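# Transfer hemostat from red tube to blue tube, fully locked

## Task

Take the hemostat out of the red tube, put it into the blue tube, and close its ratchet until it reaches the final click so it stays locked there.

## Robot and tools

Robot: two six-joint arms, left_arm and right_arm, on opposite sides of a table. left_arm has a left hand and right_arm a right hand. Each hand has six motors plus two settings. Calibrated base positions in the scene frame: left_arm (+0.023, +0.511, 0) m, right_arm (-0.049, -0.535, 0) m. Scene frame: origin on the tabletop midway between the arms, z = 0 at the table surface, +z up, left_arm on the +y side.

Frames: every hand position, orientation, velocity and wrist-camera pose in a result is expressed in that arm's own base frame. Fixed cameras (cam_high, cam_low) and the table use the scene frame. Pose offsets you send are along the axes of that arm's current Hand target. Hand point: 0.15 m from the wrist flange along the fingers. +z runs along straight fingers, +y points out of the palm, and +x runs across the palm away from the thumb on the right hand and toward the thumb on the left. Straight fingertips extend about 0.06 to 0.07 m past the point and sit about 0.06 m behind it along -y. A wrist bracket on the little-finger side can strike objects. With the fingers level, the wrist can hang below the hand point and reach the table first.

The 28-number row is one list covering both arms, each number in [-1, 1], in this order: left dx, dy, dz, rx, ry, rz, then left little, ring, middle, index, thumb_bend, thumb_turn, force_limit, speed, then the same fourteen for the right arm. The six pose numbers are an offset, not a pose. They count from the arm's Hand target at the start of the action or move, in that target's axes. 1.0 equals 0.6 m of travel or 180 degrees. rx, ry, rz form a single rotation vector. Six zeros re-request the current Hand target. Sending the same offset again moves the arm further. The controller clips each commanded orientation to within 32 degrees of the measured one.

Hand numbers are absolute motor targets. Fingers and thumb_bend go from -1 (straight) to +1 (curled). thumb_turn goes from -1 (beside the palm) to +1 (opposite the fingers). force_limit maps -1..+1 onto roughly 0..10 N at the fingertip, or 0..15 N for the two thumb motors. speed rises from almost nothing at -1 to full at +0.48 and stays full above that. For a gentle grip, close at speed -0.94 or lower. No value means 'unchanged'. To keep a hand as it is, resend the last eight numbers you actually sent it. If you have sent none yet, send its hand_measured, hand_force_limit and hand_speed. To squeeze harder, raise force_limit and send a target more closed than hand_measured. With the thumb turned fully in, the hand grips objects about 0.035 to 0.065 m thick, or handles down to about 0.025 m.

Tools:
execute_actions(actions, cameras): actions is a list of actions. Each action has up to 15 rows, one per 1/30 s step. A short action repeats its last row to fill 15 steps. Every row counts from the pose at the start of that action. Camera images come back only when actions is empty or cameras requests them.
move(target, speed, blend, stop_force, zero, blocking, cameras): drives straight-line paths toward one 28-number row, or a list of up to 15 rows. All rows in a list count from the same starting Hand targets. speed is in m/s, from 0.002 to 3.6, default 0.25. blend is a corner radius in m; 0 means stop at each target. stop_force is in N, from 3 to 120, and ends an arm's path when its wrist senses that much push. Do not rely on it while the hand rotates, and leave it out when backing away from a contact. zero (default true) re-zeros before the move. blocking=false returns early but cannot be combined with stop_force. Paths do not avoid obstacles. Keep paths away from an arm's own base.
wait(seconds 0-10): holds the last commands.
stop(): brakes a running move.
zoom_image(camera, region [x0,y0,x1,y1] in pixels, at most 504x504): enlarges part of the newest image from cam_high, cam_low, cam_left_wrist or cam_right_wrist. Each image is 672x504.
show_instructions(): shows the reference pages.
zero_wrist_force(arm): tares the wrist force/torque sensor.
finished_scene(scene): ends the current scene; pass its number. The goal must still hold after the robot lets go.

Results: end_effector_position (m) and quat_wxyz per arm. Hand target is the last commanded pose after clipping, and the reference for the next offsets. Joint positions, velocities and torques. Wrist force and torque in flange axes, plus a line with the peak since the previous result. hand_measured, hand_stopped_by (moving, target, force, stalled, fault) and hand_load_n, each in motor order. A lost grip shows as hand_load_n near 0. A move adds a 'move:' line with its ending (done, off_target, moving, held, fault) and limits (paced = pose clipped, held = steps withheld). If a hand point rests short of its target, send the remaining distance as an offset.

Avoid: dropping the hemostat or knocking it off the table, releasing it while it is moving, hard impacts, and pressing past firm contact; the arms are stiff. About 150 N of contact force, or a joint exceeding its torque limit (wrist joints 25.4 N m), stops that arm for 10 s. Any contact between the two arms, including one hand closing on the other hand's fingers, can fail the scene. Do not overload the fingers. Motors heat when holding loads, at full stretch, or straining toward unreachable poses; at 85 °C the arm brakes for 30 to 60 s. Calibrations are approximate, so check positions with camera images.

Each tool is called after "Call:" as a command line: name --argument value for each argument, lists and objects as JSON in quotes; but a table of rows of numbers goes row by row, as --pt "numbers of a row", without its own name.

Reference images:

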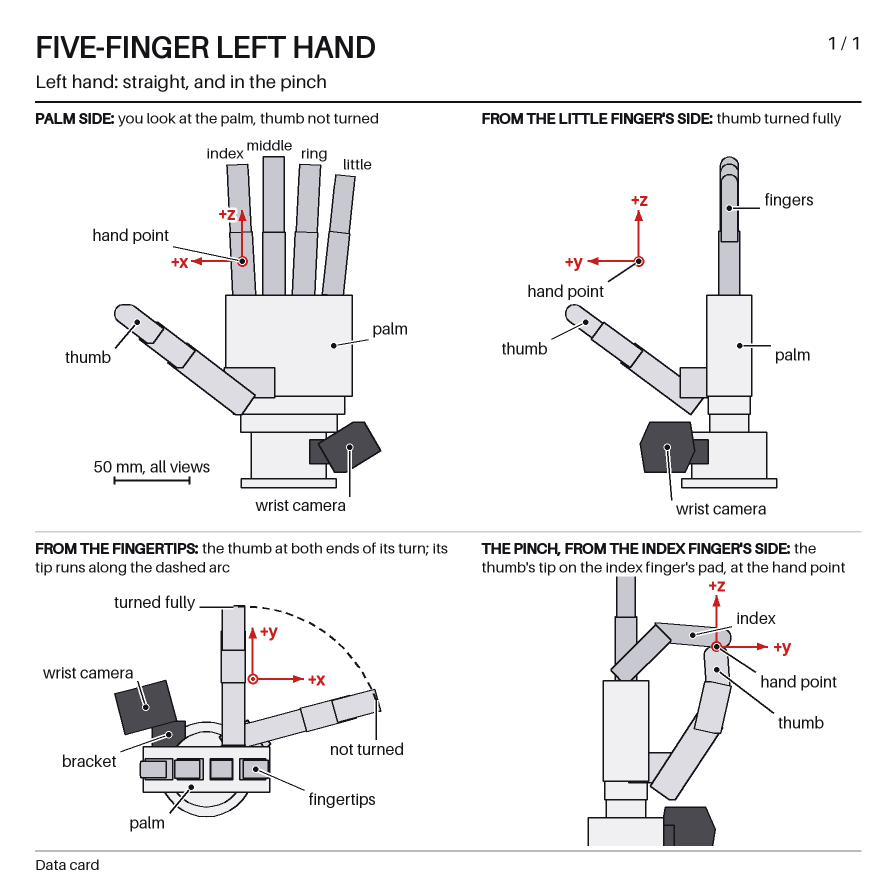

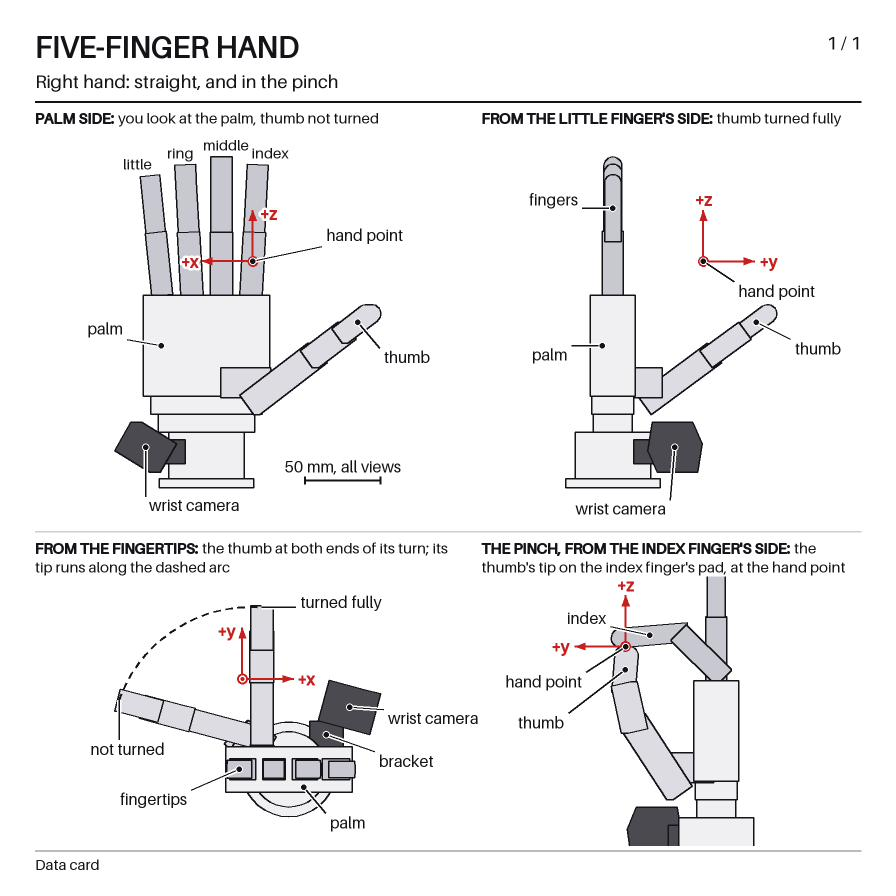

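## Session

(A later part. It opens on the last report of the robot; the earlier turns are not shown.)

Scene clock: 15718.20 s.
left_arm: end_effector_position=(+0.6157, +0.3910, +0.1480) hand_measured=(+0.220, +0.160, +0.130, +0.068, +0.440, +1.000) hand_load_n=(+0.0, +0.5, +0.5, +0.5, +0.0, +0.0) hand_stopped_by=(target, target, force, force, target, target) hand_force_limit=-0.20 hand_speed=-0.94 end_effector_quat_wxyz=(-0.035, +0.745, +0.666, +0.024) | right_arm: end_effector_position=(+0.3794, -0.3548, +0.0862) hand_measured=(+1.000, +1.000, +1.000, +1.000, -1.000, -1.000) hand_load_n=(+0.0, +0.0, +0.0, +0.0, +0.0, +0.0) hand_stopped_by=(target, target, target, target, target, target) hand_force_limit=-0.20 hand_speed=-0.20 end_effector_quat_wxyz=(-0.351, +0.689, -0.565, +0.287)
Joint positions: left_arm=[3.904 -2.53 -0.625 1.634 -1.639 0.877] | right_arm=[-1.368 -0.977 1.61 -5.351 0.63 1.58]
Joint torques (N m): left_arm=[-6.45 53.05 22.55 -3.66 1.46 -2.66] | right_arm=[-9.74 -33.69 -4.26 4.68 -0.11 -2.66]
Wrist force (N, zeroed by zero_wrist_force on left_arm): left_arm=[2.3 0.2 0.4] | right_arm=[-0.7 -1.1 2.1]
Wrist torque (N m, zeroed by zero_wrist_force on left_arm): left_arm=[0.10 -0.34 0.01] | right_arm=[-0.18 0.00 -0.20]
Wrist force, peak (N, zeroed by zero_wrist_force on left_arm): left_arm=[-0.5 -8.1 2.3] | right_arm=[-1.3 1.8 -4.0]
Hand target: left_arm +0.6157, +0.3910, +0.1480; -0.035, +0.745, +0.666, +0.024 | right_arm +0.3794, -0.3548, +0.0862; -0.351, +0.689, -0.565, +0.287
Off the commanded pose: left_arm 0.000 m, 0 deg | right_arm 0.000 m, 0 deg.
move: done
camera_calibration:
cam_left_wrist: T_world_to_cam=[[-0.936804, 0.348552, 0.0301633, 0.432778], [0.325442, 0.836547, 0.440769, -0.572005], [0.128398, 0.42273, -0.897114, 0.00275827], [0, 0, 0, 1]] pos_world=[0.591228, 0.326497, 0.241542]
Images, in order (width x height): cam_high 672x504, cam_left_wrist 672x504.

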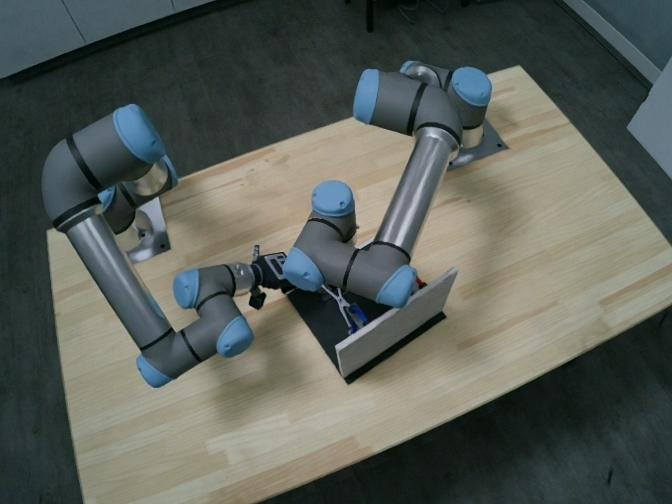

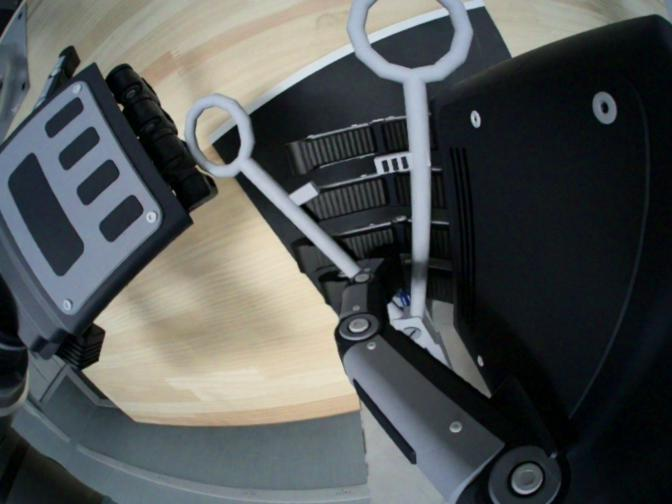

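Call:
execute_actions --actions '[[[0,0,0,0,0,0,0.12,0.06,0.03,-0.03,0.44,1,-0.2,-0.9,0,0,0,0,0,0,1,1,1,1,-1,-1,-0.2,-0.2]],[[0,0,0,0,0,0,0.12,0.06,0.03,-0.03,0.44,1,-0.2,-0.9,0,0,0,0,0,0,1,1,1,1,-1,-1,-0.2,-0.2]]]' --cameras '["cam_high", "cam_left_wrist"]'

Call:
zoom_image --camera "cam_left_wrist" --region '[160, 20, 480, 400]'

Call:
zoom_image --camera "cam_high" --region '[320, 280, 370, 335]'

Scene clock: 15750.70 s.
left_arm: end_effector_position=(+0.6157, +0.3910, +0.1480) hand_measured=(+0.120, +0.060, +0.030, -0.030, +0.440, +1.000) hand_load_n=(+0.5, +0.5, +0.0, +0.0, +0.0, +0.0) hand_stopped_by=(target, target, target, target, target, target) hand_force_limit=-0.20 hand_speed=-0.90 end_effector_quat_wxyz=(-0.035, +0.745, +0.666, +0.024) | right_arm: end_effector_position=(+0.3794, -0.3548, +0.0862) hand_measured=(+1.000, +1.000, +1.000, +1.000, -1.000, -1.000) hand_load_n=(+0.0, +0.0, +0.0, +0.0, +0.0, +0.0) hand_stopped_by=(target, target, target, target, target, target) hand_force_limit=-0.20 hand_speed=-0.20 end_effector_quat_wxyz=(-0.351, +0.689, -0.565, +0.287)
Joint positions: left_arm=[3.904 -2.53 -0.625 1.634 -1.639 0.877] | right_arm=[-1.368 -0.977 1.61 -5.351 0.63 1.58]
Joint torques (N m): left_arm=[-5.29 54.07 24.68 -3.83 0.9 -2.58] | right_arm=[-10.36 -50.88 -5.47 4.73 0.91 -2.5]
Wrist force (N, zeroed by zero_wrist_force on left_arm): left_arm=[2.3 1.0 0.7] | right_arm=[-0.8 -1.3 2.2]
Wrist torque (N m, zeroed by zero_wrist_force on left_arm): left_arm=[0.13 -0.33 -0.02] | right_arm=[-0.19 -0.01 -0.21]
Wrist force, peak (N, zeroed by zero_wrist_force on left_arm): left_arm=[2.4 1.1 0.9] | right_arm=[-0.8 -1.2 2.5]
Hand target: left_arm +0.6157, +0.3910, +0.1480; -0.035, +0.745, +0.666, +0.024 | right_arm +0.3794, -0.3548, +0.0862; -0.351, +0.689, -0.565, +0.287
Off the commanded pose: left_arm 0.000 m, 0 deg | right_arm 0.000 m, 0 deg.
Step readings (end_effector_position of left_arm | right_arm):
0: (+0.6157, +0.3910, +0.1480) | (+0.3794, -0.3548, +0.0862)
1: (+0.6157, +0.3910, +0.1480) | (+0.3794, -0.3548, +0.0862)
2: (+0.6157, +0.3910, +0.1480) | (+0.3794, -0.3548, +0.0862)
4: (+0.6157, +0.3910, +0.1480) | (+0.3794, -0.3548, +0.0862)
8: (+0.6157, +0.3910, +0.1480) | (+0.3794, -0.3548, +0.0862)
15: (+0.6157, +0.3910, +0.1480) | (+0.3794, -0.3548, +0.0862)
16: (+0.6157, +0.3910, +0.1480) | (+0.3794, -0.3548, +0.0862)
17: (+0.6157, +0.3910, +0.1480) | (+0.3794, -0.3548, +0.0862)
19: (+0.6157, +0.3910, +0.1480) | (+0.3794, -0.3548, +0.0862)
23: (+0.6157, +0.3910, +0.1480) | (+0.3794, -0.3548, +0.0862)
30: (+0.6157, +0.3910, +0.1480) | (+0.3794, -0.3548, +0.0862)
camera_calibration:
cam_left_wrist: T_world_to_cam=[[-0.936811, 0.348538, 0.0301165, 0.432798], [0.32542, 0.836594, 0.440694, -0.57199], [0.128403, 0.422648, -0.897152, 0.00279071], [0, 0, 0, 1]] pos_world=[0.591228, 0.326498, 0.241542]
Images, in order (width x height): cam_high 672x504, cam_left_wrist 672x504.

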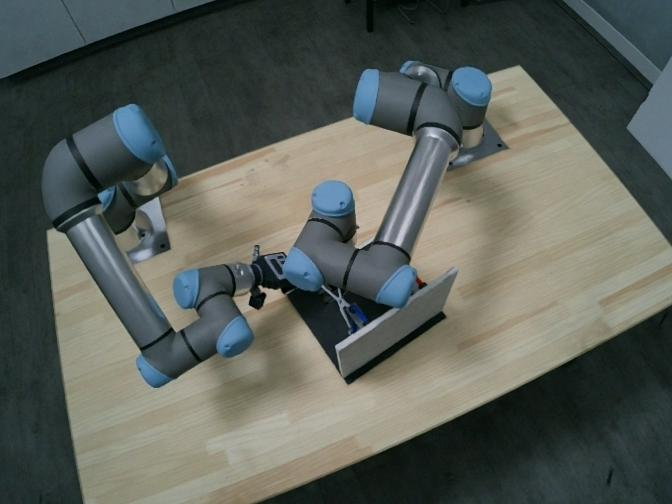

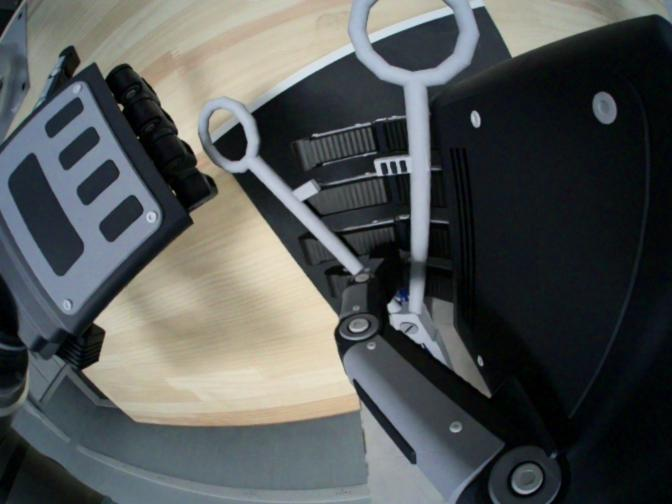

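Scaled by 1.326 from the camera's 672x504 image, which has a finer 960x720 frame.

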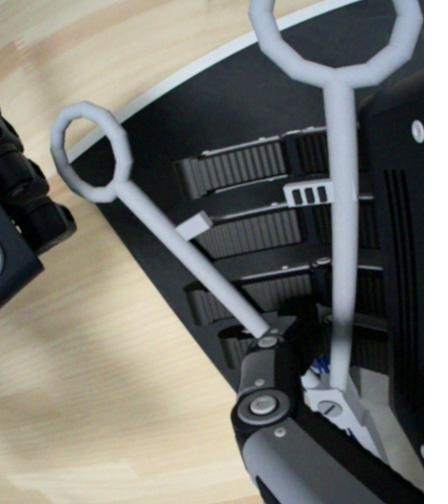

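Scaled by 9.164 from the camera's 672x504 image, which has a finer 960x720 frame.

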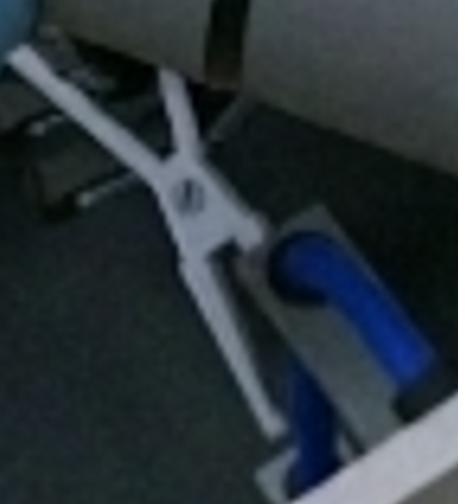

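Call:
execute_actions --actions '[[[0,0,0,0,0,0,0.12,0.06,0.03,-0.03,-0.4,1,-0.2,-0.8,0,0,0,0,0,0,1,1,1,1,-1,-1,-0.2,-0.2]],[[0,0,0,0,0,0,0.12,0.06,0.03,-0.03,-0.4,1,-0.2,-0.8,0,0,0,0,0,0,1,1,1,1,-1,-1,-0.2,-0.2]],[[0,0,0,0,0,0,0.12,0.06,0.03,-0.03,-0.4,1,-0.2,-0.8,0,0,0,0,0,0,1,1,1,1,-1,-1,-0.2,-0.2]]]' --cameras '["cam_high", "cam_left_wrist"]'

Call:
zoom_image --camera "cam_left_wrist" --region '[160, 20, 480, 400]'

Call:
zoom_image --camera "cam_high" --region '[320, 280, 370, 335]'

Scene clock: 15766.13 s.
left_arm: end_effector_position=(+0.6157, +0.3910, +0.1480) hand_measured=(+0.120, +0.060, +0.030, -0.030, -0.400, +1.000) hand_load_n=(+0.0, +0.5, +0.0, +0.0, -0.5, +0.0) hand_stopped_by=(target, target, target, target, target, target) hand_force_limit=-0.20 hand_speed=-0.80 end_effector_quat_wxyz=(-0.035, +0.745, +0.666, +0.024) | right_arm: end_effector_position=(+0.3794, -0.3548, +0.0862) hand_measured=(+1.000, +1.000, +1.000, +1.000, -1.000, -1.000) hand_load_n=(+0.0, +0.0, +0.0, +0.0, +0.0, +0.0) hand_stopped_by=(target, target, target, target, target, target) hand_force_limit=-0.20 hand_speed=-0.20 end_effector_quat_wxyz=(-0.351, +0.689, -0.565, +0.287)
Joint positions: left_arm=[3.904 -2.53 -0.625 1.634 -1.639 0.877] | right_arm=[-1.368 -0.977 1.61 -5.351 0.63 1.58]
Joint torques (N m): left_arm=[-4.03 54.49 27.32 -3.76 -0.05 -2.65] | right_arm=[-9.9 -50.3 -6.75 4.31 0.81 -2.28]
Wrist force (N, zeroed by zero_wrist_force on left_arm): left_arm=[2.1 1.0 0.7] | right_arm=[-0.7 -1.2 2.2]
Wrist torque (N m, zeroed by zero_wrist_force on left_arm): left_arm=[0.12 -0.30 -0.02] | right_arm=[-0.19 -0.02 -0.20]
Wrist force, peak (N, zeroed by zero_wrist_force on left_arm): left_arm=[2.3 1.1 0.8] | right_arm=[-0.8 -1.2 2.5]
Hand target: left_arm +0.6157, +0.3910, +0.1480; -0.035, +0.745, +0.666, +0.024 | right_arm +0.3794, -0.3548, +0.0862; -0.351, +0.689, -0.565, +0.287
Off the commanded pose: left_arm 0.000 m, 0 deg | right_arm 0.000 m, 0 deg.
Step readings (end_effector_position of left_arm | right_arm):
0: (+0.6157, +0.3910, +0.1480) | (+0.3794, -0.3548, +0.0862)
1: (+0.6157, +0.3910, +0.1480) | (+0.3794, -0.3548, +0.0862)
2: (+0.6157, +0.3910, +0.1480) | (+0.3794, -0.3548, +0.0862)
4: (+0.6157, +0.3910, +0.1480) | (+0.3794, -0.3548, +0.0862)
8: (+0.6157, +0.3910, +0.1480) | (+0.3794, -0.3548, +0.0862)
15: (+0.6157, +0.3910, +0.1480) | (+0.3794, -0.3548, +0.0862)
16: (+0.6157, +0.3910, +0.1480) | (+0.3794, -0.3548, +0.0862)
17: (+0.6157, +0.3910, +0.1480) | (+0.3794, -0.3548, +0.0862)
19: (+0.6157, +0.3910, +0.1480) | (+0.3794, -0.3548, +0.0862)
23: (+0.6157, +0.3910, +0.1480) | (+0.3794, -0.3548, +0.0862)
30: (+0.6157, +0.3910, +0.1480) | (+0.3794, -0.3548, +0.0862)
31: (+0.6157, +0.3910, +0.1480) | (+0.3794, -0.3548, +0.0862)
32: (+0.6157, +0.3910, +0.1480) | (+0.3794, -0.3548, +0.0862)
34: (+0.6157, +0.3910, +0.1480) | (+0.3794, -0.3548, +0.0862)
38: (+0.6157, +0.3910, +0.1480) | (+0.3794, -0.3548, +0.0862)
45: (+0.6157, +0.3910, +0.1480) | (+0.3794, -0.3548, +0.0862)
camera_calibration:
cam_left_wrist: T_world_to_cam=[[-0.936811, 0.348538, 0.0301165, 0.432798], [0.32542, 0.836594, 0.440694, -0.57199], [0.128403, 0.422648, -0.897152, 0.00279071], [0, 0, 0, 1]] pos_world=[0.591228, 0.326498, 0.241542]
Images, in order (width x height): cam_high 672x504, cam_left_wrist 672x504.

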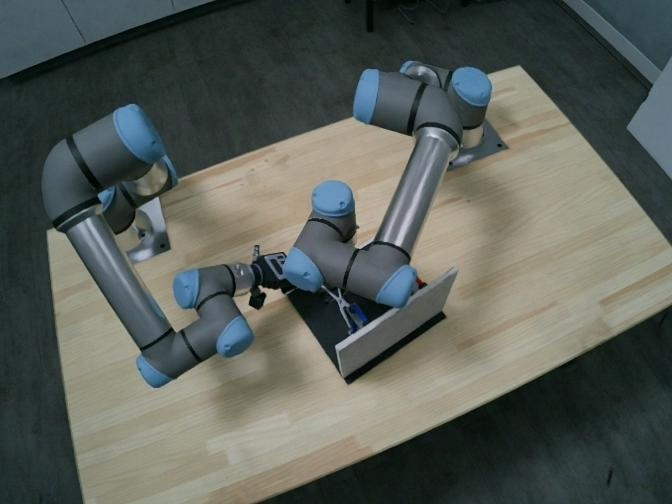

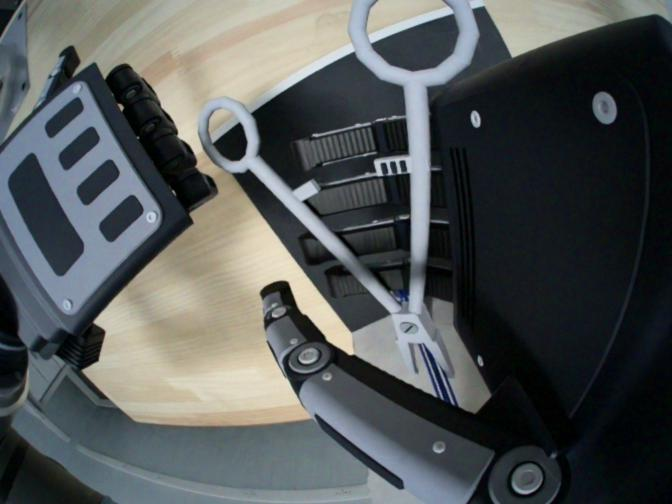

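Scaled by 1.326 from the camera's 672x504 image, which has a finer 960x720 frame.

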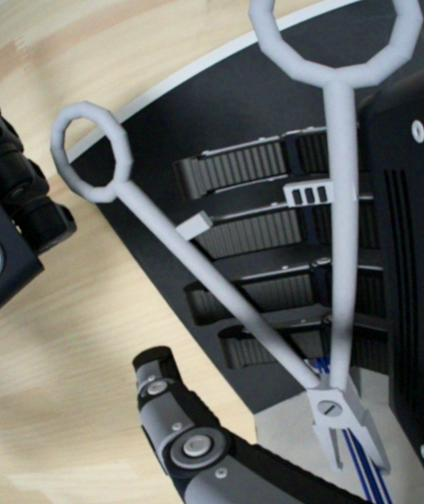

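Scaled by 9.164 from the camera's 672x504 image, which has a finer 960x720 frame.

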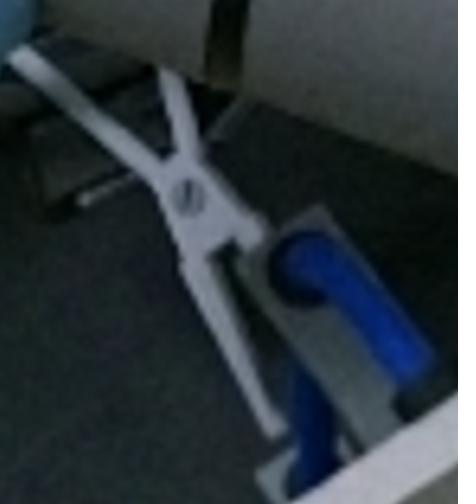

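Call:
execute_actions --actions '[[[0,0,0,0,0,0,0.36,0.26,0.17,0.07,-0.4,1,-0.4,-0.85,0,0,0,0,0,0,1,1,1,1,-1,-1,-0.2,-0.2]],[[0,0,0,0,0,0,0.36,0.26,0.17,0.07,-0.4,1,-0.4,-0.85,0,0,0,0,0,0,1,1,1,1,-1,-1,-0.2,-0.2]]]' --cameras '["cam_high", "cam_left_wrist"]'

Call:
zoom_image --camera "cam_left_wrist" --region '[160, 0, 480, 400]'

Call:
zoom_image --camera "cam_high" --region '[320, 280, 370, 335]'

Scene clock: 15809.83 s.
left_arm: end_effector_position=(+0.6157, +0.3910, +0.1480) hand_measured=(+0.360, +0.260, +0.170, +0.070, -0.400, +1.000) hand_load_n=(+0.5, +1.5, +0.0, +0.0, +0.0, +0.0) hand_stopped_by=(target, target, target, target, target, target) hand_force_limit=-0.40 hand_speed=-0.85 end_effector_quat_wxyz=(-0.035, +0.745, +0.666, +0.024) | right_arm: end_effector_position=(+0.3794, -0.3548, +0.0862) hand_measured=(+1.000, +1.000, +1.000, +1.000, -1.000, -1.000) hand_load_n=(+0.0, +0.0, +0.0, +0.0, +0.0, +0.0) hand_stopped_by=(target, target, target, target, target, target) hand_force_limit=-0.20 hand_speed=-0.20 end_effector_quat_wxyz=(-0.351, +0.689, -0.565, +0.287)
Joint positions: left_arm=[3.904 -2.53 -0.625 1.634 -1.639 0.877] | right_arm=[-1.368 -0.977 1.61 -5.351 0.63 1.58]
Joint torques (N m): left_arm=[-3.63 55.53 29.16 -3.74 -0.56 -2.66] | right_arm=[-9.35 -51.89 -5.43 4.35 0.72 -1.94]
Wrist force (N, zeroed by zero_wrist_force on left_arm): left_arm=[1.6 0.3 1.2] | right_arm=[-0.6 -0.9 1.6]
Wrist torque (N m, zeroed by zero_wrist_force on left_arm): left_arm=[0.10 -0.24 0.05] | right_arm=[-0.12 0.02 -0.19]
Wrist force, peak (N, zeroed by zero_wrist_force on left_arm): left_arm=[2.2 1.2 0.8] | right_arm=[-0.8 -1.3 2.5]
Hand target: left_arm +0.6157, +0.3910, +0.1480; -0.035, +0.745, +0.666, +0.024 | right_arm +0.3794, -0.3548, +0.0862; -0.351, +0.689, -0.565, +0.287
Off the commanded pose: left_arm 0.000 m, 0 deg | right_arm 0.000 m, 0 deg.
Step readings (end_effector_position of left_arm | right_arm):
0: (+0.6157, +0.3910, +0.1480) | (+0.3794, -0.3548, +0.0862)
1: (+0.6157, +0.3910, +0.1480) | (+0.3794, -0.3548, +0.0862)
2: (+0.6157, +0.3910, +0.1480) | (+0.3794, -0.3548, +0.0862)
4: (+0.6157, +0.3910, +0.1480) | (+0.3794, -0.3548, +0.0862)
8: (+0.6157, +0.3910, +0.1480) | (+0.3794, -0.3548, +0.0862)
15: (+0.6157, +0.3910, +0.1480) | (+0.3794, -0.3548, +0.0862)
16: (+0.6157, +0.3910, +0.1480) | (+0.3794, -0.3548, +0.0862)
17: (+0.6157, +0.3910, +0.1480) | (+0.3794, -0.3548, +0.0862)
19: (+0.6157, +0.3910, +0.1480) | (+0.3794, -0.3548, +0.0862)
23: (+0.6157, +0.3910, +0.1480) | (+0.3794, -0.3548, +0.0862)
30: (+0.6157, +0.3910, +0.1480) | (+0.3794, -0.3548, +0.0862)
camera_calibration:
cam_left_wrist: T_world_to_cam=[[-0.936799, 0.348567, 0.030132, 0.432778], [0.325453, 0.836582, 0.440694, -0.572005], [0.128403, 0.422648, -0.897152, 0.00279064], [0, 0, 0, 1]] pos_world=[0.591228, 0.326498, 0.241542]
Images, in order (width x height): cam_high 672x504, cam_left_wrist 672x504.

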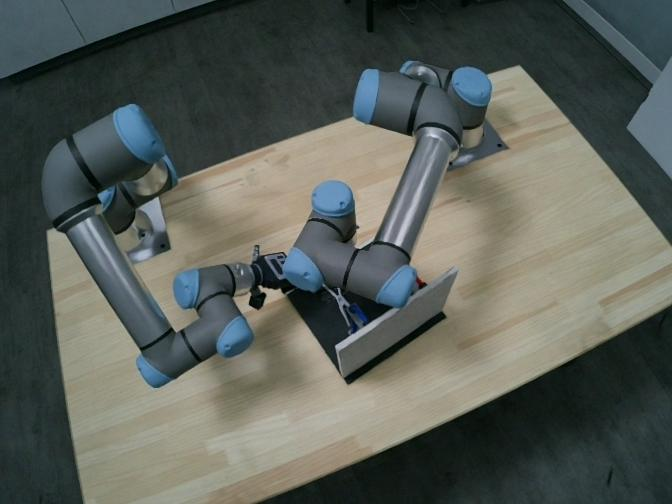

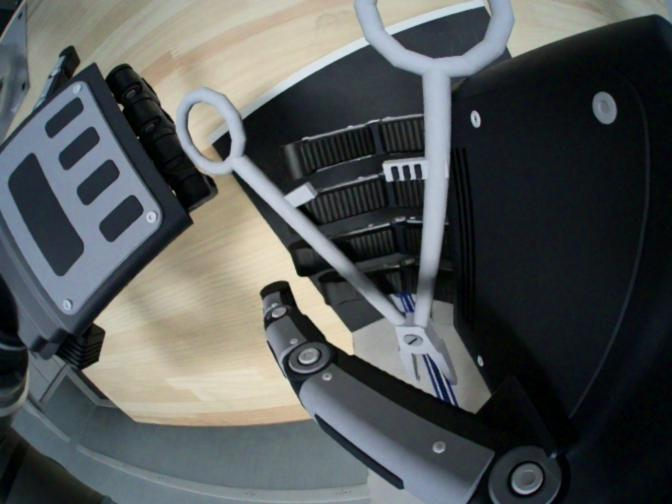

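Scaled by 1.260 from the camera's 672x504 image, which has a finer 960x720 frame.

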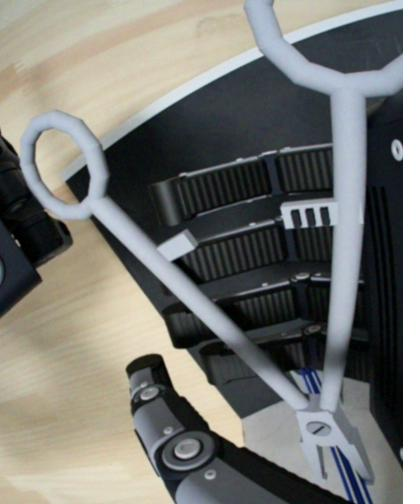

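Scaled by 9.164 from the camera's 672x504 image, which has a finer 960x720 frame.

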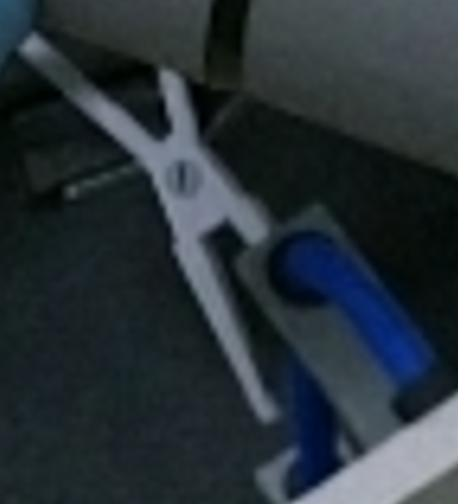

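Call:
execute_actions --actions '[[[0,0,0,0,0,0,0.37,0.33,0.30,0.26,-0.4,1,-0.4,-0.9,0,0,0,0,0,0,1,1,1,1,-1,-1,-0.2,-0.2]],[[0,0,0,0,0,0,0.37,0.33,0.30,0.26,-0.4,1,-0.4,-0.9,0,0,0,0,0,0,1,1,1,1,-1,-1,-0.2,-0.2]],[[0,0,0,0,0,0,0.37,0.33,0.30,0.26,-0.4,1,-0.4,-0.9,0,0,0,0,0,0,1,1,1,1,-1,-1,-0.2,-0.2]]]' --cameras '["cam_high", "cam_left_wrist"]'

Call:
zoom_image --camera "cam_high" --region '[320, 280, 370, 335]'

Scene clock: 15882.47 s.
left_arm: end_effector_position=(+0.6157, +0.3910, +0.1480) hand_measured=(+0.370, +0.330, +0.300, +0.260, -0.400, +1.000) hand_load_n=(+0.0, +0.5, +0.0, +0.0, +0.0, +0.0) hand_stopped_by=(target, target, target, target, target, target) hand_force_limit=-0.40 hand_speed=-0.90 end_effector_quat_wxyz=(-0.035, +0.745, +0.666, +0.024) | right_arm: end_effector_position=(+0.3794, -0.3548, +0.0862) hand_measured=(+1.000, +1.000, +1.000, +1.000, -1.000, -1.000) hand_load_n=(+0.0, -0.5, +0.0, +0.0, +0.0, +0.0) hand_stopped_by=(target, target, target, target, target, target) hand_force_limit=-0.20 hand_speed=-0.20 end_effector_quat_wxyz=(-0.351, +0.689, -0.565, +0.287)
Joint positions: left_arm=[3.904 -2.53 -0.625 1.634 -1.639 0.877] | right_arm=[-1.368 -0.977 1.61 -5.351 0.63 1.58]
Joint torques (N m): left_arm=[-2.53 56.06 29.24 -3.65 -0.65 -2.62] | right_arm=[-9.59 -51.35 -5.76 4.33 0.85 -1.67]
Wrist force (N, zeroed by zero_wrist_force on left_arm): left_arm=[2.3 1.2 0.6] | right_arm=[-0.6 -1.3 2.3]
Wrist torque (N m, zeroed by zero_wrist_force on left_arm): left_arm=[0.15 -0.32 0.00] | right_arm=[-0.20 -0.03 -0.20]
Wrist force, peak (N, zeroed by zero_wrist_force on left_arm): left_arm=[2.3 1.2 0.9] | right_arm=[-0.8 -1.4 2.4]
Hand target: left_arm +0.6157, +0.3910, +0.1480; -0.035, +0.745, +0.666, +0.024 | right_arm +0.3794, -0.3548, +0.0862; -0.351, +0.689, -0.565, +0.287
Off the commanded pose: left_arm 0.000 m, 0 deg | right_arm 0.000 m, 0 deg.
Step readings (end_effector_position of left_arm | right_arm):
0: (+0.6157, +0.3910, +0.1480) | (+0.3794, -0.3548, +0.0862)
1: (+0.6157, +0.3910, +0.1480) | (+0.3794, -0.3548, +0.0862)
2: (+0.6157, +0.3910, +0.1480) | (+0.3794, -0.3548, +0.0862)
4: (+0.6157, +0.3910, +0.1480) | (+0.3794, -0.3548, +0.0862)
8: (+0.6157, +0.3910, +0.1480) | (+0.3794, -0.3548, +0.0862)
15: (+0.6157, +0.3910, +0.1480) | (+0.3794, -0.3548, +0.0862)
16: (+0.6157, +0.3910, +0.1480) | (+0.3794, -0.3548, +0.0862)
17: (+0.6157, +0.3910, +0.1480) | (+0.3794, -0.3548, +0.0862)
19: (+0.6157, +0.3910, +0.1480) | (+0.3794, -0.3548, +0.0862)
23: (+0.6157, +0.3910, +0.1480) | (+0.3794, -0.3548, +0.0862)
30: (+0.6157, +0.3910, +0.1480) | (+0.3794, -0.3548, +0.0862)
31: (+0.6157, +0.3910, +0.1480) | (+0.3794, -0.3548, +0.0862)
32: (+0.6157, +0.3910, +0.1480) | (+0.3794, -0.3548, +0.0862)
34: (+0.6157, +0.3910, +0.1480) | (+0.3794, -0.3548, +0.0862)
38: (+0.6157, +0.3910, +0.1480) | (+0.3794, -0.3548, +0.0862)
45: (+0.6157, +0.3910, +0.1480) | (+0.3794, -0.3548, +0.0862)
camera_calibration:
cam_left_wrist: T_world_to_cam=[[-0.936799, 0.348567, 0.030132, 0.432778], [0.325453, 0.836582, 0.440694, -0.572005], [0.128403, 0.422648, -0.897152, 0.00279064], [0, 0, 0, 1]] pos_world=[0.591228, 0.326498, 0.241542]
Images, in order (width x height): cam_high 672x504, cam_left_wrist 672x504.

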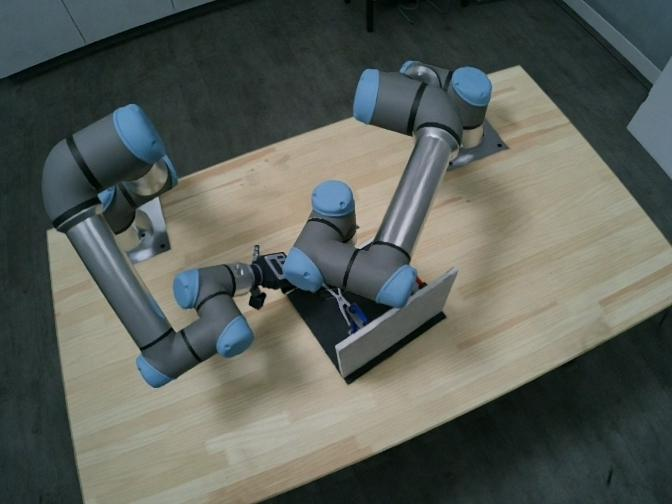

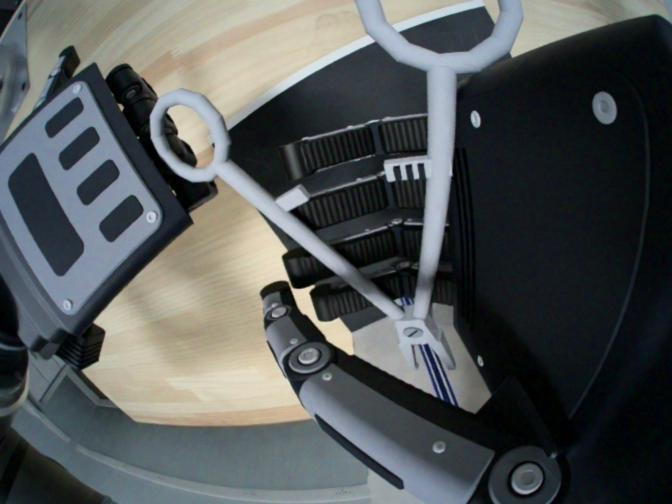

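Scaled by 9.164 from the camera's 672x504 image, which has a finer 960x720 frame.

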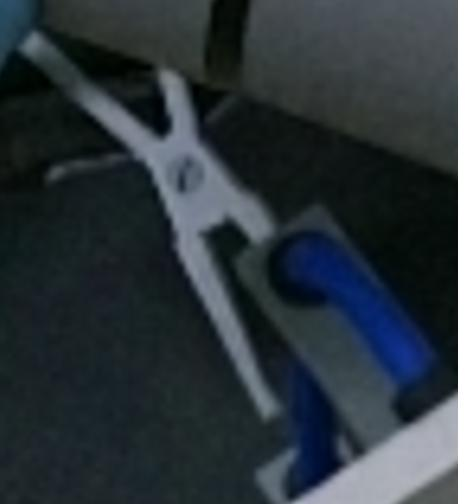

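Call:
move --target '[0,0,0,0,0,0,0.37,0.33,0.30,0.26,-0.4,1,-0.4,-0.9,0,0.0245,-0.0337,0,0,0,1,1,1,1,-1,-1,-0.2,-0.2]' --speed 0.03 --cameras '["cam_high", "cam_left_wrist"]'

Call:
zoom_image --camera "cam_high" --region '[270, 240, 380, 340]'

Scene clock: 15913.53 s.
left_arm: end_effector_position=(+0.6157, +0.3910, +0.1480) hand_measured=(+0.370, +0.330, +0.300, +0.260, -0.400, +1.000) hand_load_n=(+0.0, +0.5, +0.0, +0.5, +0.0, +0.0) hand_stopped_by=(target, target, target, target, target, target) hand_force_limit=-0.40 hand_speed=-0.90 end_effector_quat_wxyz=(-0.035, +0.745, +0.666, +0.024) | right_arm: end_effector_position=(+0.3547, -0.3597, +0.0862) hand_measured=(+1.000, +1.000, +1.000, +1.000, -1.000, -1.000) hand_load_n=(+0.0, +0.0, +0.0, +0.0, +0.0, +0.0) hand_stopped_by=(target, target, target, target, target, target) hand_force_limit=-0.20 hand_speed=-0.20 end_effector_quat_wxyz=(-0.351, +0.689, -0.566, +0.287) end_effector_velocity=(+0.001, +0.001, +0.000) end_effector_angular_velocity=(+0.002, +0.000, -0.001)
Joint positions: left_arm=[3.904 -2.53 -0.625 1.634 -1.639 0.877] | right_arm=[-1.424 -0.98 1.639 -5.301 0.632 1.485]
Joint velocities: left_arm=[within noise] | right_arm=[0.003 0 0 -0.004 -0.001 0.007]
Joint torques (N m): left_arm=[-1.92 56.94 28.98 -3.67 -0.64 -2.54] | right_arm=[12.64 -45.74 -24.19 -0.05 0.51 2.61]
Wrist force (N, zeroed by zero_wrist_force on left_arm): left_arm=[1.9 1.1 0.7] | right_arm=[-0.7 -1.2 2.4]
Wrist torque (N m, zeroed by zero_wrist_force on left_arm): left_arm=[0.12 -0.26 -0.01] | right_arm=[-0.20 -0.02 -0.17]
Wrist force, peak (N, zeroed by zero_wrist_force on left_arm): left_arm=[2.4 1.0 0.7] | right_arm=[-0.6 -1.4 2.6]
Hand target: left_arm +0.6157, +0.3910, +0.1480; -0.035, +0.745, +0.666, +0.024 | right_arm +0.3549, -0.3597, +0.0862; -0.351, +0.689, -0.565, +0.287
Off the commanded pose: left_arm 0.000 m, 0 deg | right_arm 0.000 m, 0 deg.
move: done
camera_calibration:
cam_left_wrist: T_world_to_cam=[[-0.936799, 0.348567, 0.030132, 0.432778], [0.325453, 0.836582, 0.440694, -0.572005], [0.128403, 0.422648, -0.897152, 0.00279064], [0, 0, 0, 1]] pos_world=[0.591228, 0.326498, 0.241542]
Images, in order (width x height): cam_high 672x504, cam_left_wrist 672x504.

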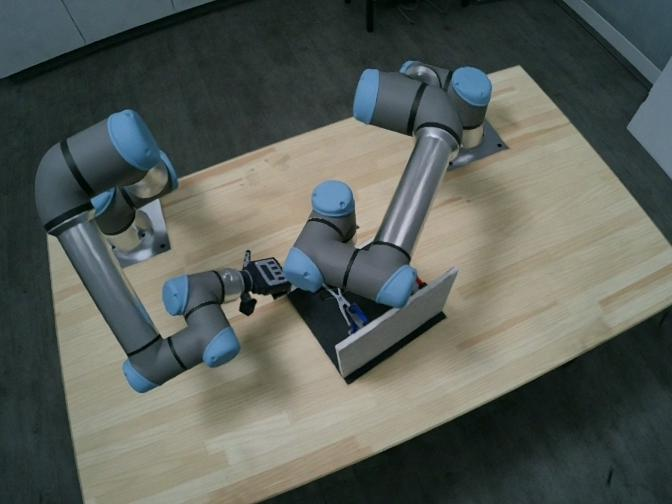

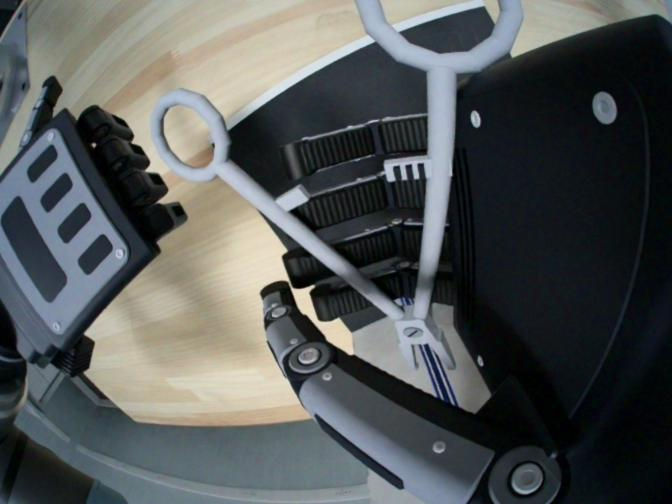

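Scaled by 4.582 from the camera's 672x504 image, which has a finer 960x720 frame.

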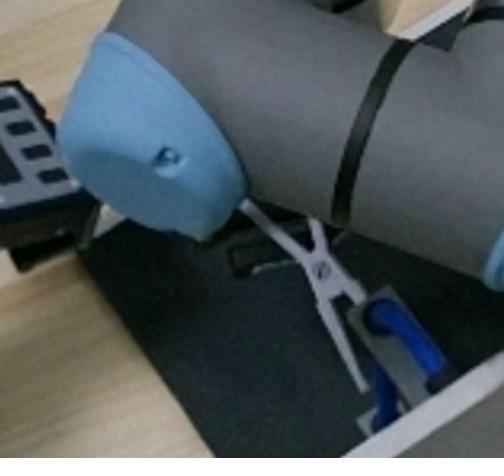

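Call:
execute_actions --actions '[[[0,0,0,0,0,0,0.48,0.46,0.44,0.42,-0.4,1,-0.3,-0.85,0,0,0,0,0,0,1,1,1,1,-1,-1,-0.2,-0.2]],[[0,0,0,0,0,0,0.48,0.46,0.44,0.42,-0.4,1,-0.3,-0.85,0,0,0,0,0,0,1,1,1,1,-1,-1,-0.2,-0.2]],[[-0.0007,0.0002,0.0083,0,0,0,0.48,0.46,0.44,0.42,-0.4,1,-0.3,-0.85,0,0,0,0,0,0,1,1,1,1,-1,-1,-0.2,-0.2]],[[-0.0007,0.0002,0.0083,0,0,0,0.48,0.46,0.44,0.42,-0.4,1,-0.3,-0.85,0,0,0,0,0,0,1,1,1,1,-1,-1,-0.2,-0.2]]]' --cameras '["cam_high", "cam_left_wrist"]'

Call:
zoom_image --camera "cam_high" --region '[320, 280, 370, 335]'

Scene clock: 15946.03 s.
left_arm: end_effector_position=(+0.6157, +0.3910, +0.1379) hand_measured=(+0.480, +0.460, +0.380, +0.420, -0.400, +1.000) hand_load_n=(+0.0, +0.0, +6.0, +0.5, +3.0, +0.5) hand_stopped_by=(target, target, force, target, target, target) hand_force_limit=-0.30 hand_speed=-0.85 end_effector_quat_wxyz=(-0.035, +0.745, +0.666, +0.024) | right_arm: end_effector_position=(+0.3549, -0.3597, +0.0862) hand_measured=(+1.000, +1.000, +1.000, +1.000, -1.000, -1.000) hand_load_n=(+0.0, +0.0, +0.0, +0.0, +0.0, +0.0) hand_stopped_by=(target, target, target, target, target, target) hand_force_limit=-0.20 hand_speed=-0.20 end_effector_quat_wxyz=(-0.351, +0.689, -0.565, +0.287)
Joint positions: left_arm=[3.904 -2.531 -0.649 1.659 -1.639 0.877] | right_arm=[-1.424 -0.98 1.639 -5.301 0.632 1.486]
Joint torques (N m): left_arm=[-13.26 60.46 30.34 -2.31 -0.48 -2.35] | right_arm=[12.21 -26.28 -21.26 0.53 -2.57 2.51]
Wrist force (N, zeroed by zero_wrist_force on left_arm): left_arm=[1.9 1.1 0.7] | right_arm=[-0.8 -1.2 2.2]
Wrist torque (N m, zeroed by zero_wrist_force on left_arm): left_arm=[0.12 -0.23 -0.01] | right_arm=[-0.18 0.00 -0.18]
Wrist force, peak (N, zeroed by zero_wrist_force on left_arm): left_arm=[2.4 1.3 1.1] | right_arm=[-1.0 -1.3 2.4]
Hand target: left_arm +0.6157, +0.3910, +0.1380; -0.035, +0.745, +0.666, +0.024 | right_arm +0.3549, -0.3597, +0.0862; -0.351, +0.689, -0.565, +0.287
Off the commanded pose: left_arm 0.000 m, 0 deg | right_arm 0.000 m, 0 deg.
Step readings (end_effector_position of left_arm | right_arm):
0: (+0.6157, +0.3910, +0.1480) | (+0.3549, -0.3597, +0.0862)
1: (+0.6157, +0.3910, +0.1480) | (+0.3549, -0.3597, +0.0862)
2: (+0.6157, +0.3910, +0.1480) | (+0.3549, -0.3597, +0.0862)
4: (+0.6157, +0.3910, +0.1480) | (+0.3549, -0.3597, +0.0862)
8: (+0.6157, +0.3910, +0.1480) | (+0.3549, -0.3597, +0.0862)
15: (+0.6157, +0.3910, +0.1480) | (+0.3549, -0.3597, +0.0862)
16: (+0.6157, +0.3910, +0.1480) | (+0.3549, -0.3597, +0.0862)
17: (+0.6157, +0.3910, +0.1480) | (+0.3549, -0.3597, +0.0862)
19: (+0.6157, +0.3910, +0.1480) | (+0.3549, -0.3597, +0.0862)
23: (+0.6157, +0.3910, +0.1480) | (+0.3549, -0.3597, +0.0862)
30: (+0.6157, +0.3910, +0.1480) | (+0.3549, -0.3597, +0.0862)
31: (+0.6157, +0.3910, +0.1479) | (+0.3549, -0.3597, +0.0862)
32: (+0.6157, +0.3910, +0.1470) | (+0.3549, -0.3597, +0.0862)
34: (+0.6157, +0.3911, +0.1436) | (+0.3549, -0.3597, +0.0862)
38: (+0.6157, +0.3910, +0.1426) | (+0.3549, -0.3597, +0.0862)
45: (+0.6157, +0.3910, +0.1429) | (+0.3549, -0.3597, +0.0862)
46: (+0.6157, +0.3910, +0.1429) | (+0.3549, -0.3597, +0.0862)
47: (+0.6157, +0.3910, +0.1421) | (+0.3549, -0.3597, +0.0862)
49: (+0.6157, +0.3911, +0.1385) | (+0.3549, -0.3597, +0.0862)
53: (+0.6157, +0.3910, +0.1375) | (+0.3549, -0.3597, +0.0862)
60: (+0.6157, +0.3910, +0.1379) | (+0.3549, -0.3597, +0.0862)
camera_calibration:
cam_left_wrist: T_world_to_cam=[[-0.936823, 0.348498, 0.0302005, 0.4331], [0.325424, 0.836608, 0.440665, -0.567583], [0.128305, 0.422653, -0.897163, -0.00612154], [0, 0, 0, 1]] pos_world=[0.591228, 0.326497, 0.231542]
Images, in order (width x height): cam_high 672x504, cam_left_wrist 672x504.

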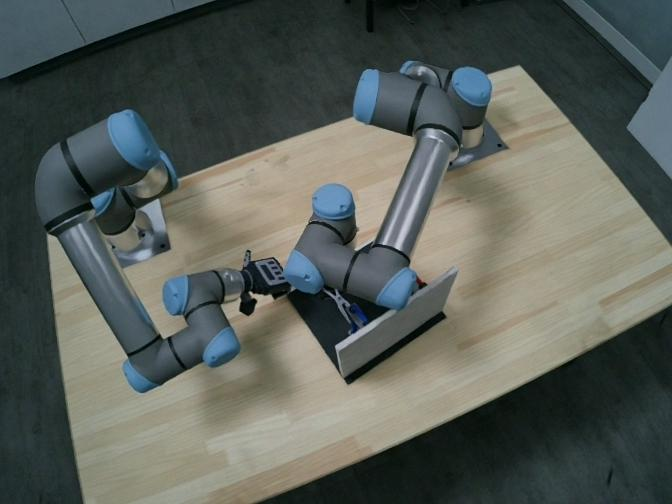

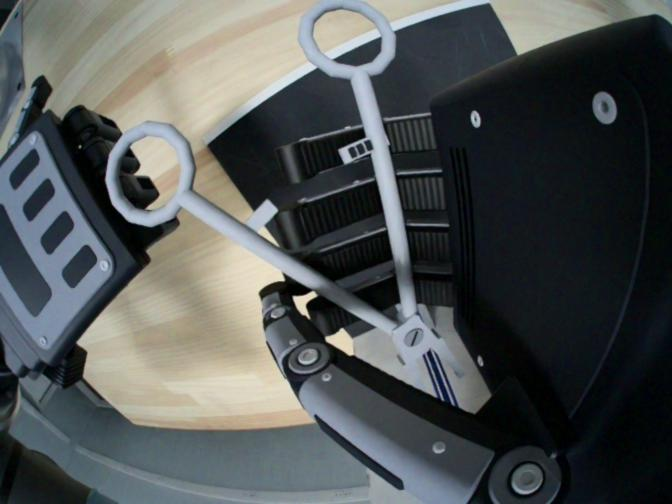

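Scaled by 9.164 from the camera's 672x504 image, which has a finer 960x720 frame.

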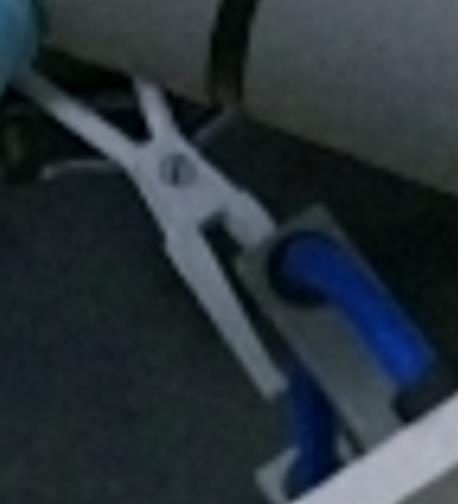

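Call:
move --target '[0.0127,-0.0041,0.0011,0,0,0,0.48,0.46,0.44,0.42,-0.4,1,-0.3,-0.85,0,0,0,0,0,0,1,1,1,1,-1,-1,-0.2,-0.2]' --speed 0.015 --stop_force 5 --cameras '["cam_high", "cam_left_wrist"]'

Call:
zoom_image --camera "cam_high" --region '[320, 280, 370, 335]'

Call:
zoom_image --camera "cam_left_wrist" --region '[240, 200, 520, 440]'

Scene clock: 15969.77 s.
left_arm: end_effector_position=(+0.6141, +0.3989, +0.1380) hand_measured=(+0.480, +0.460, +0.380, +0.420, -0.400, +1.000) hand_load_n=(+0.0, +0.0, +6.5, +0.5, +3.0, +0.5) hand_stopped_by=(target, target, force, target, target, target) hand_force_limit=-0.30 hand_speed=-0.85 end_effector_quat_wxyz=(-0.035, +0.745, +0.666, +0.024) | right_arm: end_effector_position=(+0.3549, -0.3597, +0.0862) hand_measured=(+1.000, +1.000, +1.000, +1.000, -1.000, -1.000) hand_load_n=(+0.0, +0.0, +0.0, +0.0, +0.0, +0.0) hand_stopped_by=(target, target, target, target, target, target) hand_force_limit=-0.20 hand_speed=-0.20 end_effector_quat_wxyz=(-0.351, +0.689, -0.565, +0.287)
Joint positions: left_arm=[3.915 -2.543 -0.627 1.649 -1.638 0.887] | right_arm=[-1.424 -0.98 1.639 -5.301 0.632 1.486]
Joint torques (N m): left_arm=[-13.63 61.44 4.52 -0.09 0.51 -2.74] | right_arm=[11.1 -29.65 -22.57 0.63 -1.52 2.24]
Wrist force (N, zeroed by zero_wrist_force on left_arm): left_arm=[2.1 0.9 0.6] | right_arm=[-0.8 -1.1 2.2]
Wrist torque (N m, zeroed by zero_wrist_force on left_arm): left_arm=[0.12 -0.29 0.00] | right_arm=[-0.17 0.00 -0.18]
Wrist force, peak (N, zeroed by zero_wrist_force on left_arm): left_arm=[2.5 1.6 0.6] | right_arm=[-0.8 -1.2 2.6]
Hand target: left_arm +0.6141, +0.3989, +0.1380; -0.035, +0.745, +0.666, +0.024 | right_arm +0.3549, -0.3597, +0.0862; -0.351, +0.689, -0.565, +0.287
Off the commanded pose: left_arm 0.000 m, 0 deg | right_arm 0.000 m, 0 deg.
move: done
camera_calibration:
cam_left_wrist: T_world_to_cam=[[-0.936811, 0.348538, 0.0301165, 0.428882], [0.32542, 0.836594, 0.440694, -0.573588], [0.128403, 0.422648, -0.897152, -0.00927201], [0, 0, 0, 1]] pos_world=[0.589628, 0.334298, 0.231542]
Images, in order (width x height): cam_high 672x504, cam_left_wrist 672x504.

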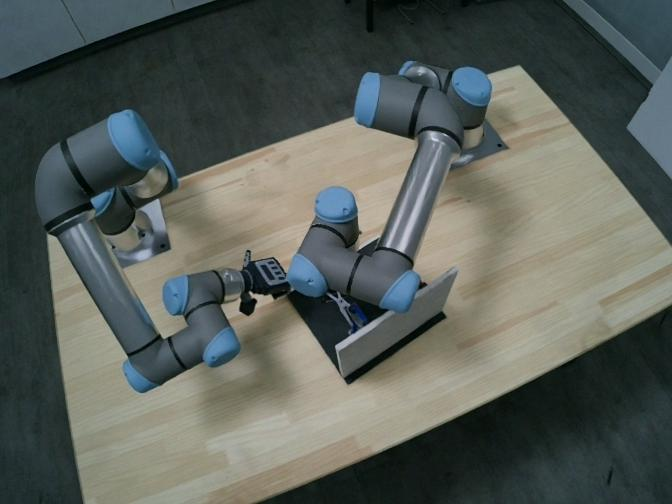

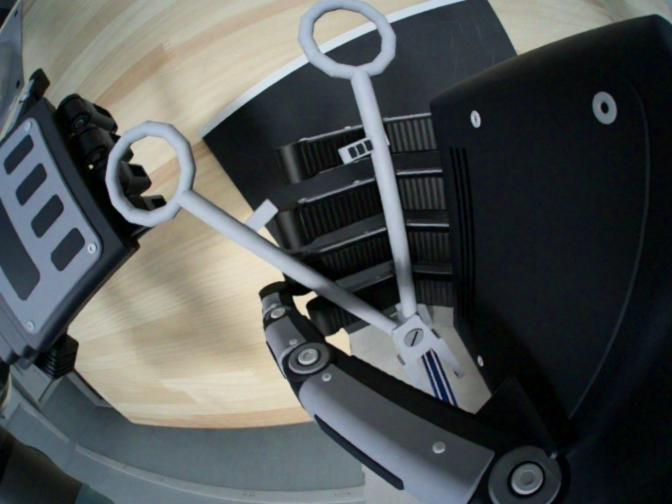

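Scaled by 9.164 from the camera's 672x504 image, which has a finer 960x720 frame.

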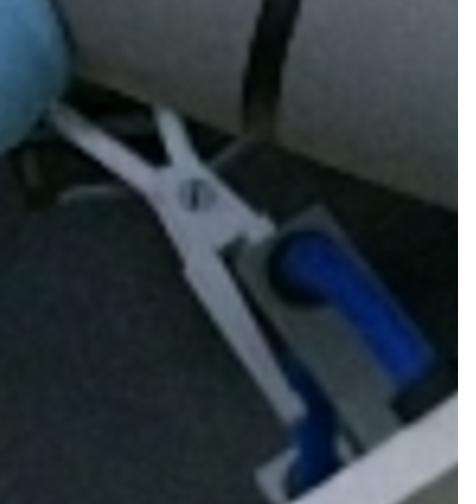

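Scaled by 1.800 from the camera's 672x504 image, which has a finer 960x720 frame.

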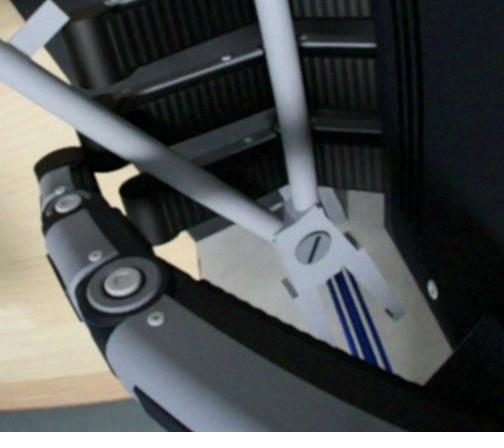

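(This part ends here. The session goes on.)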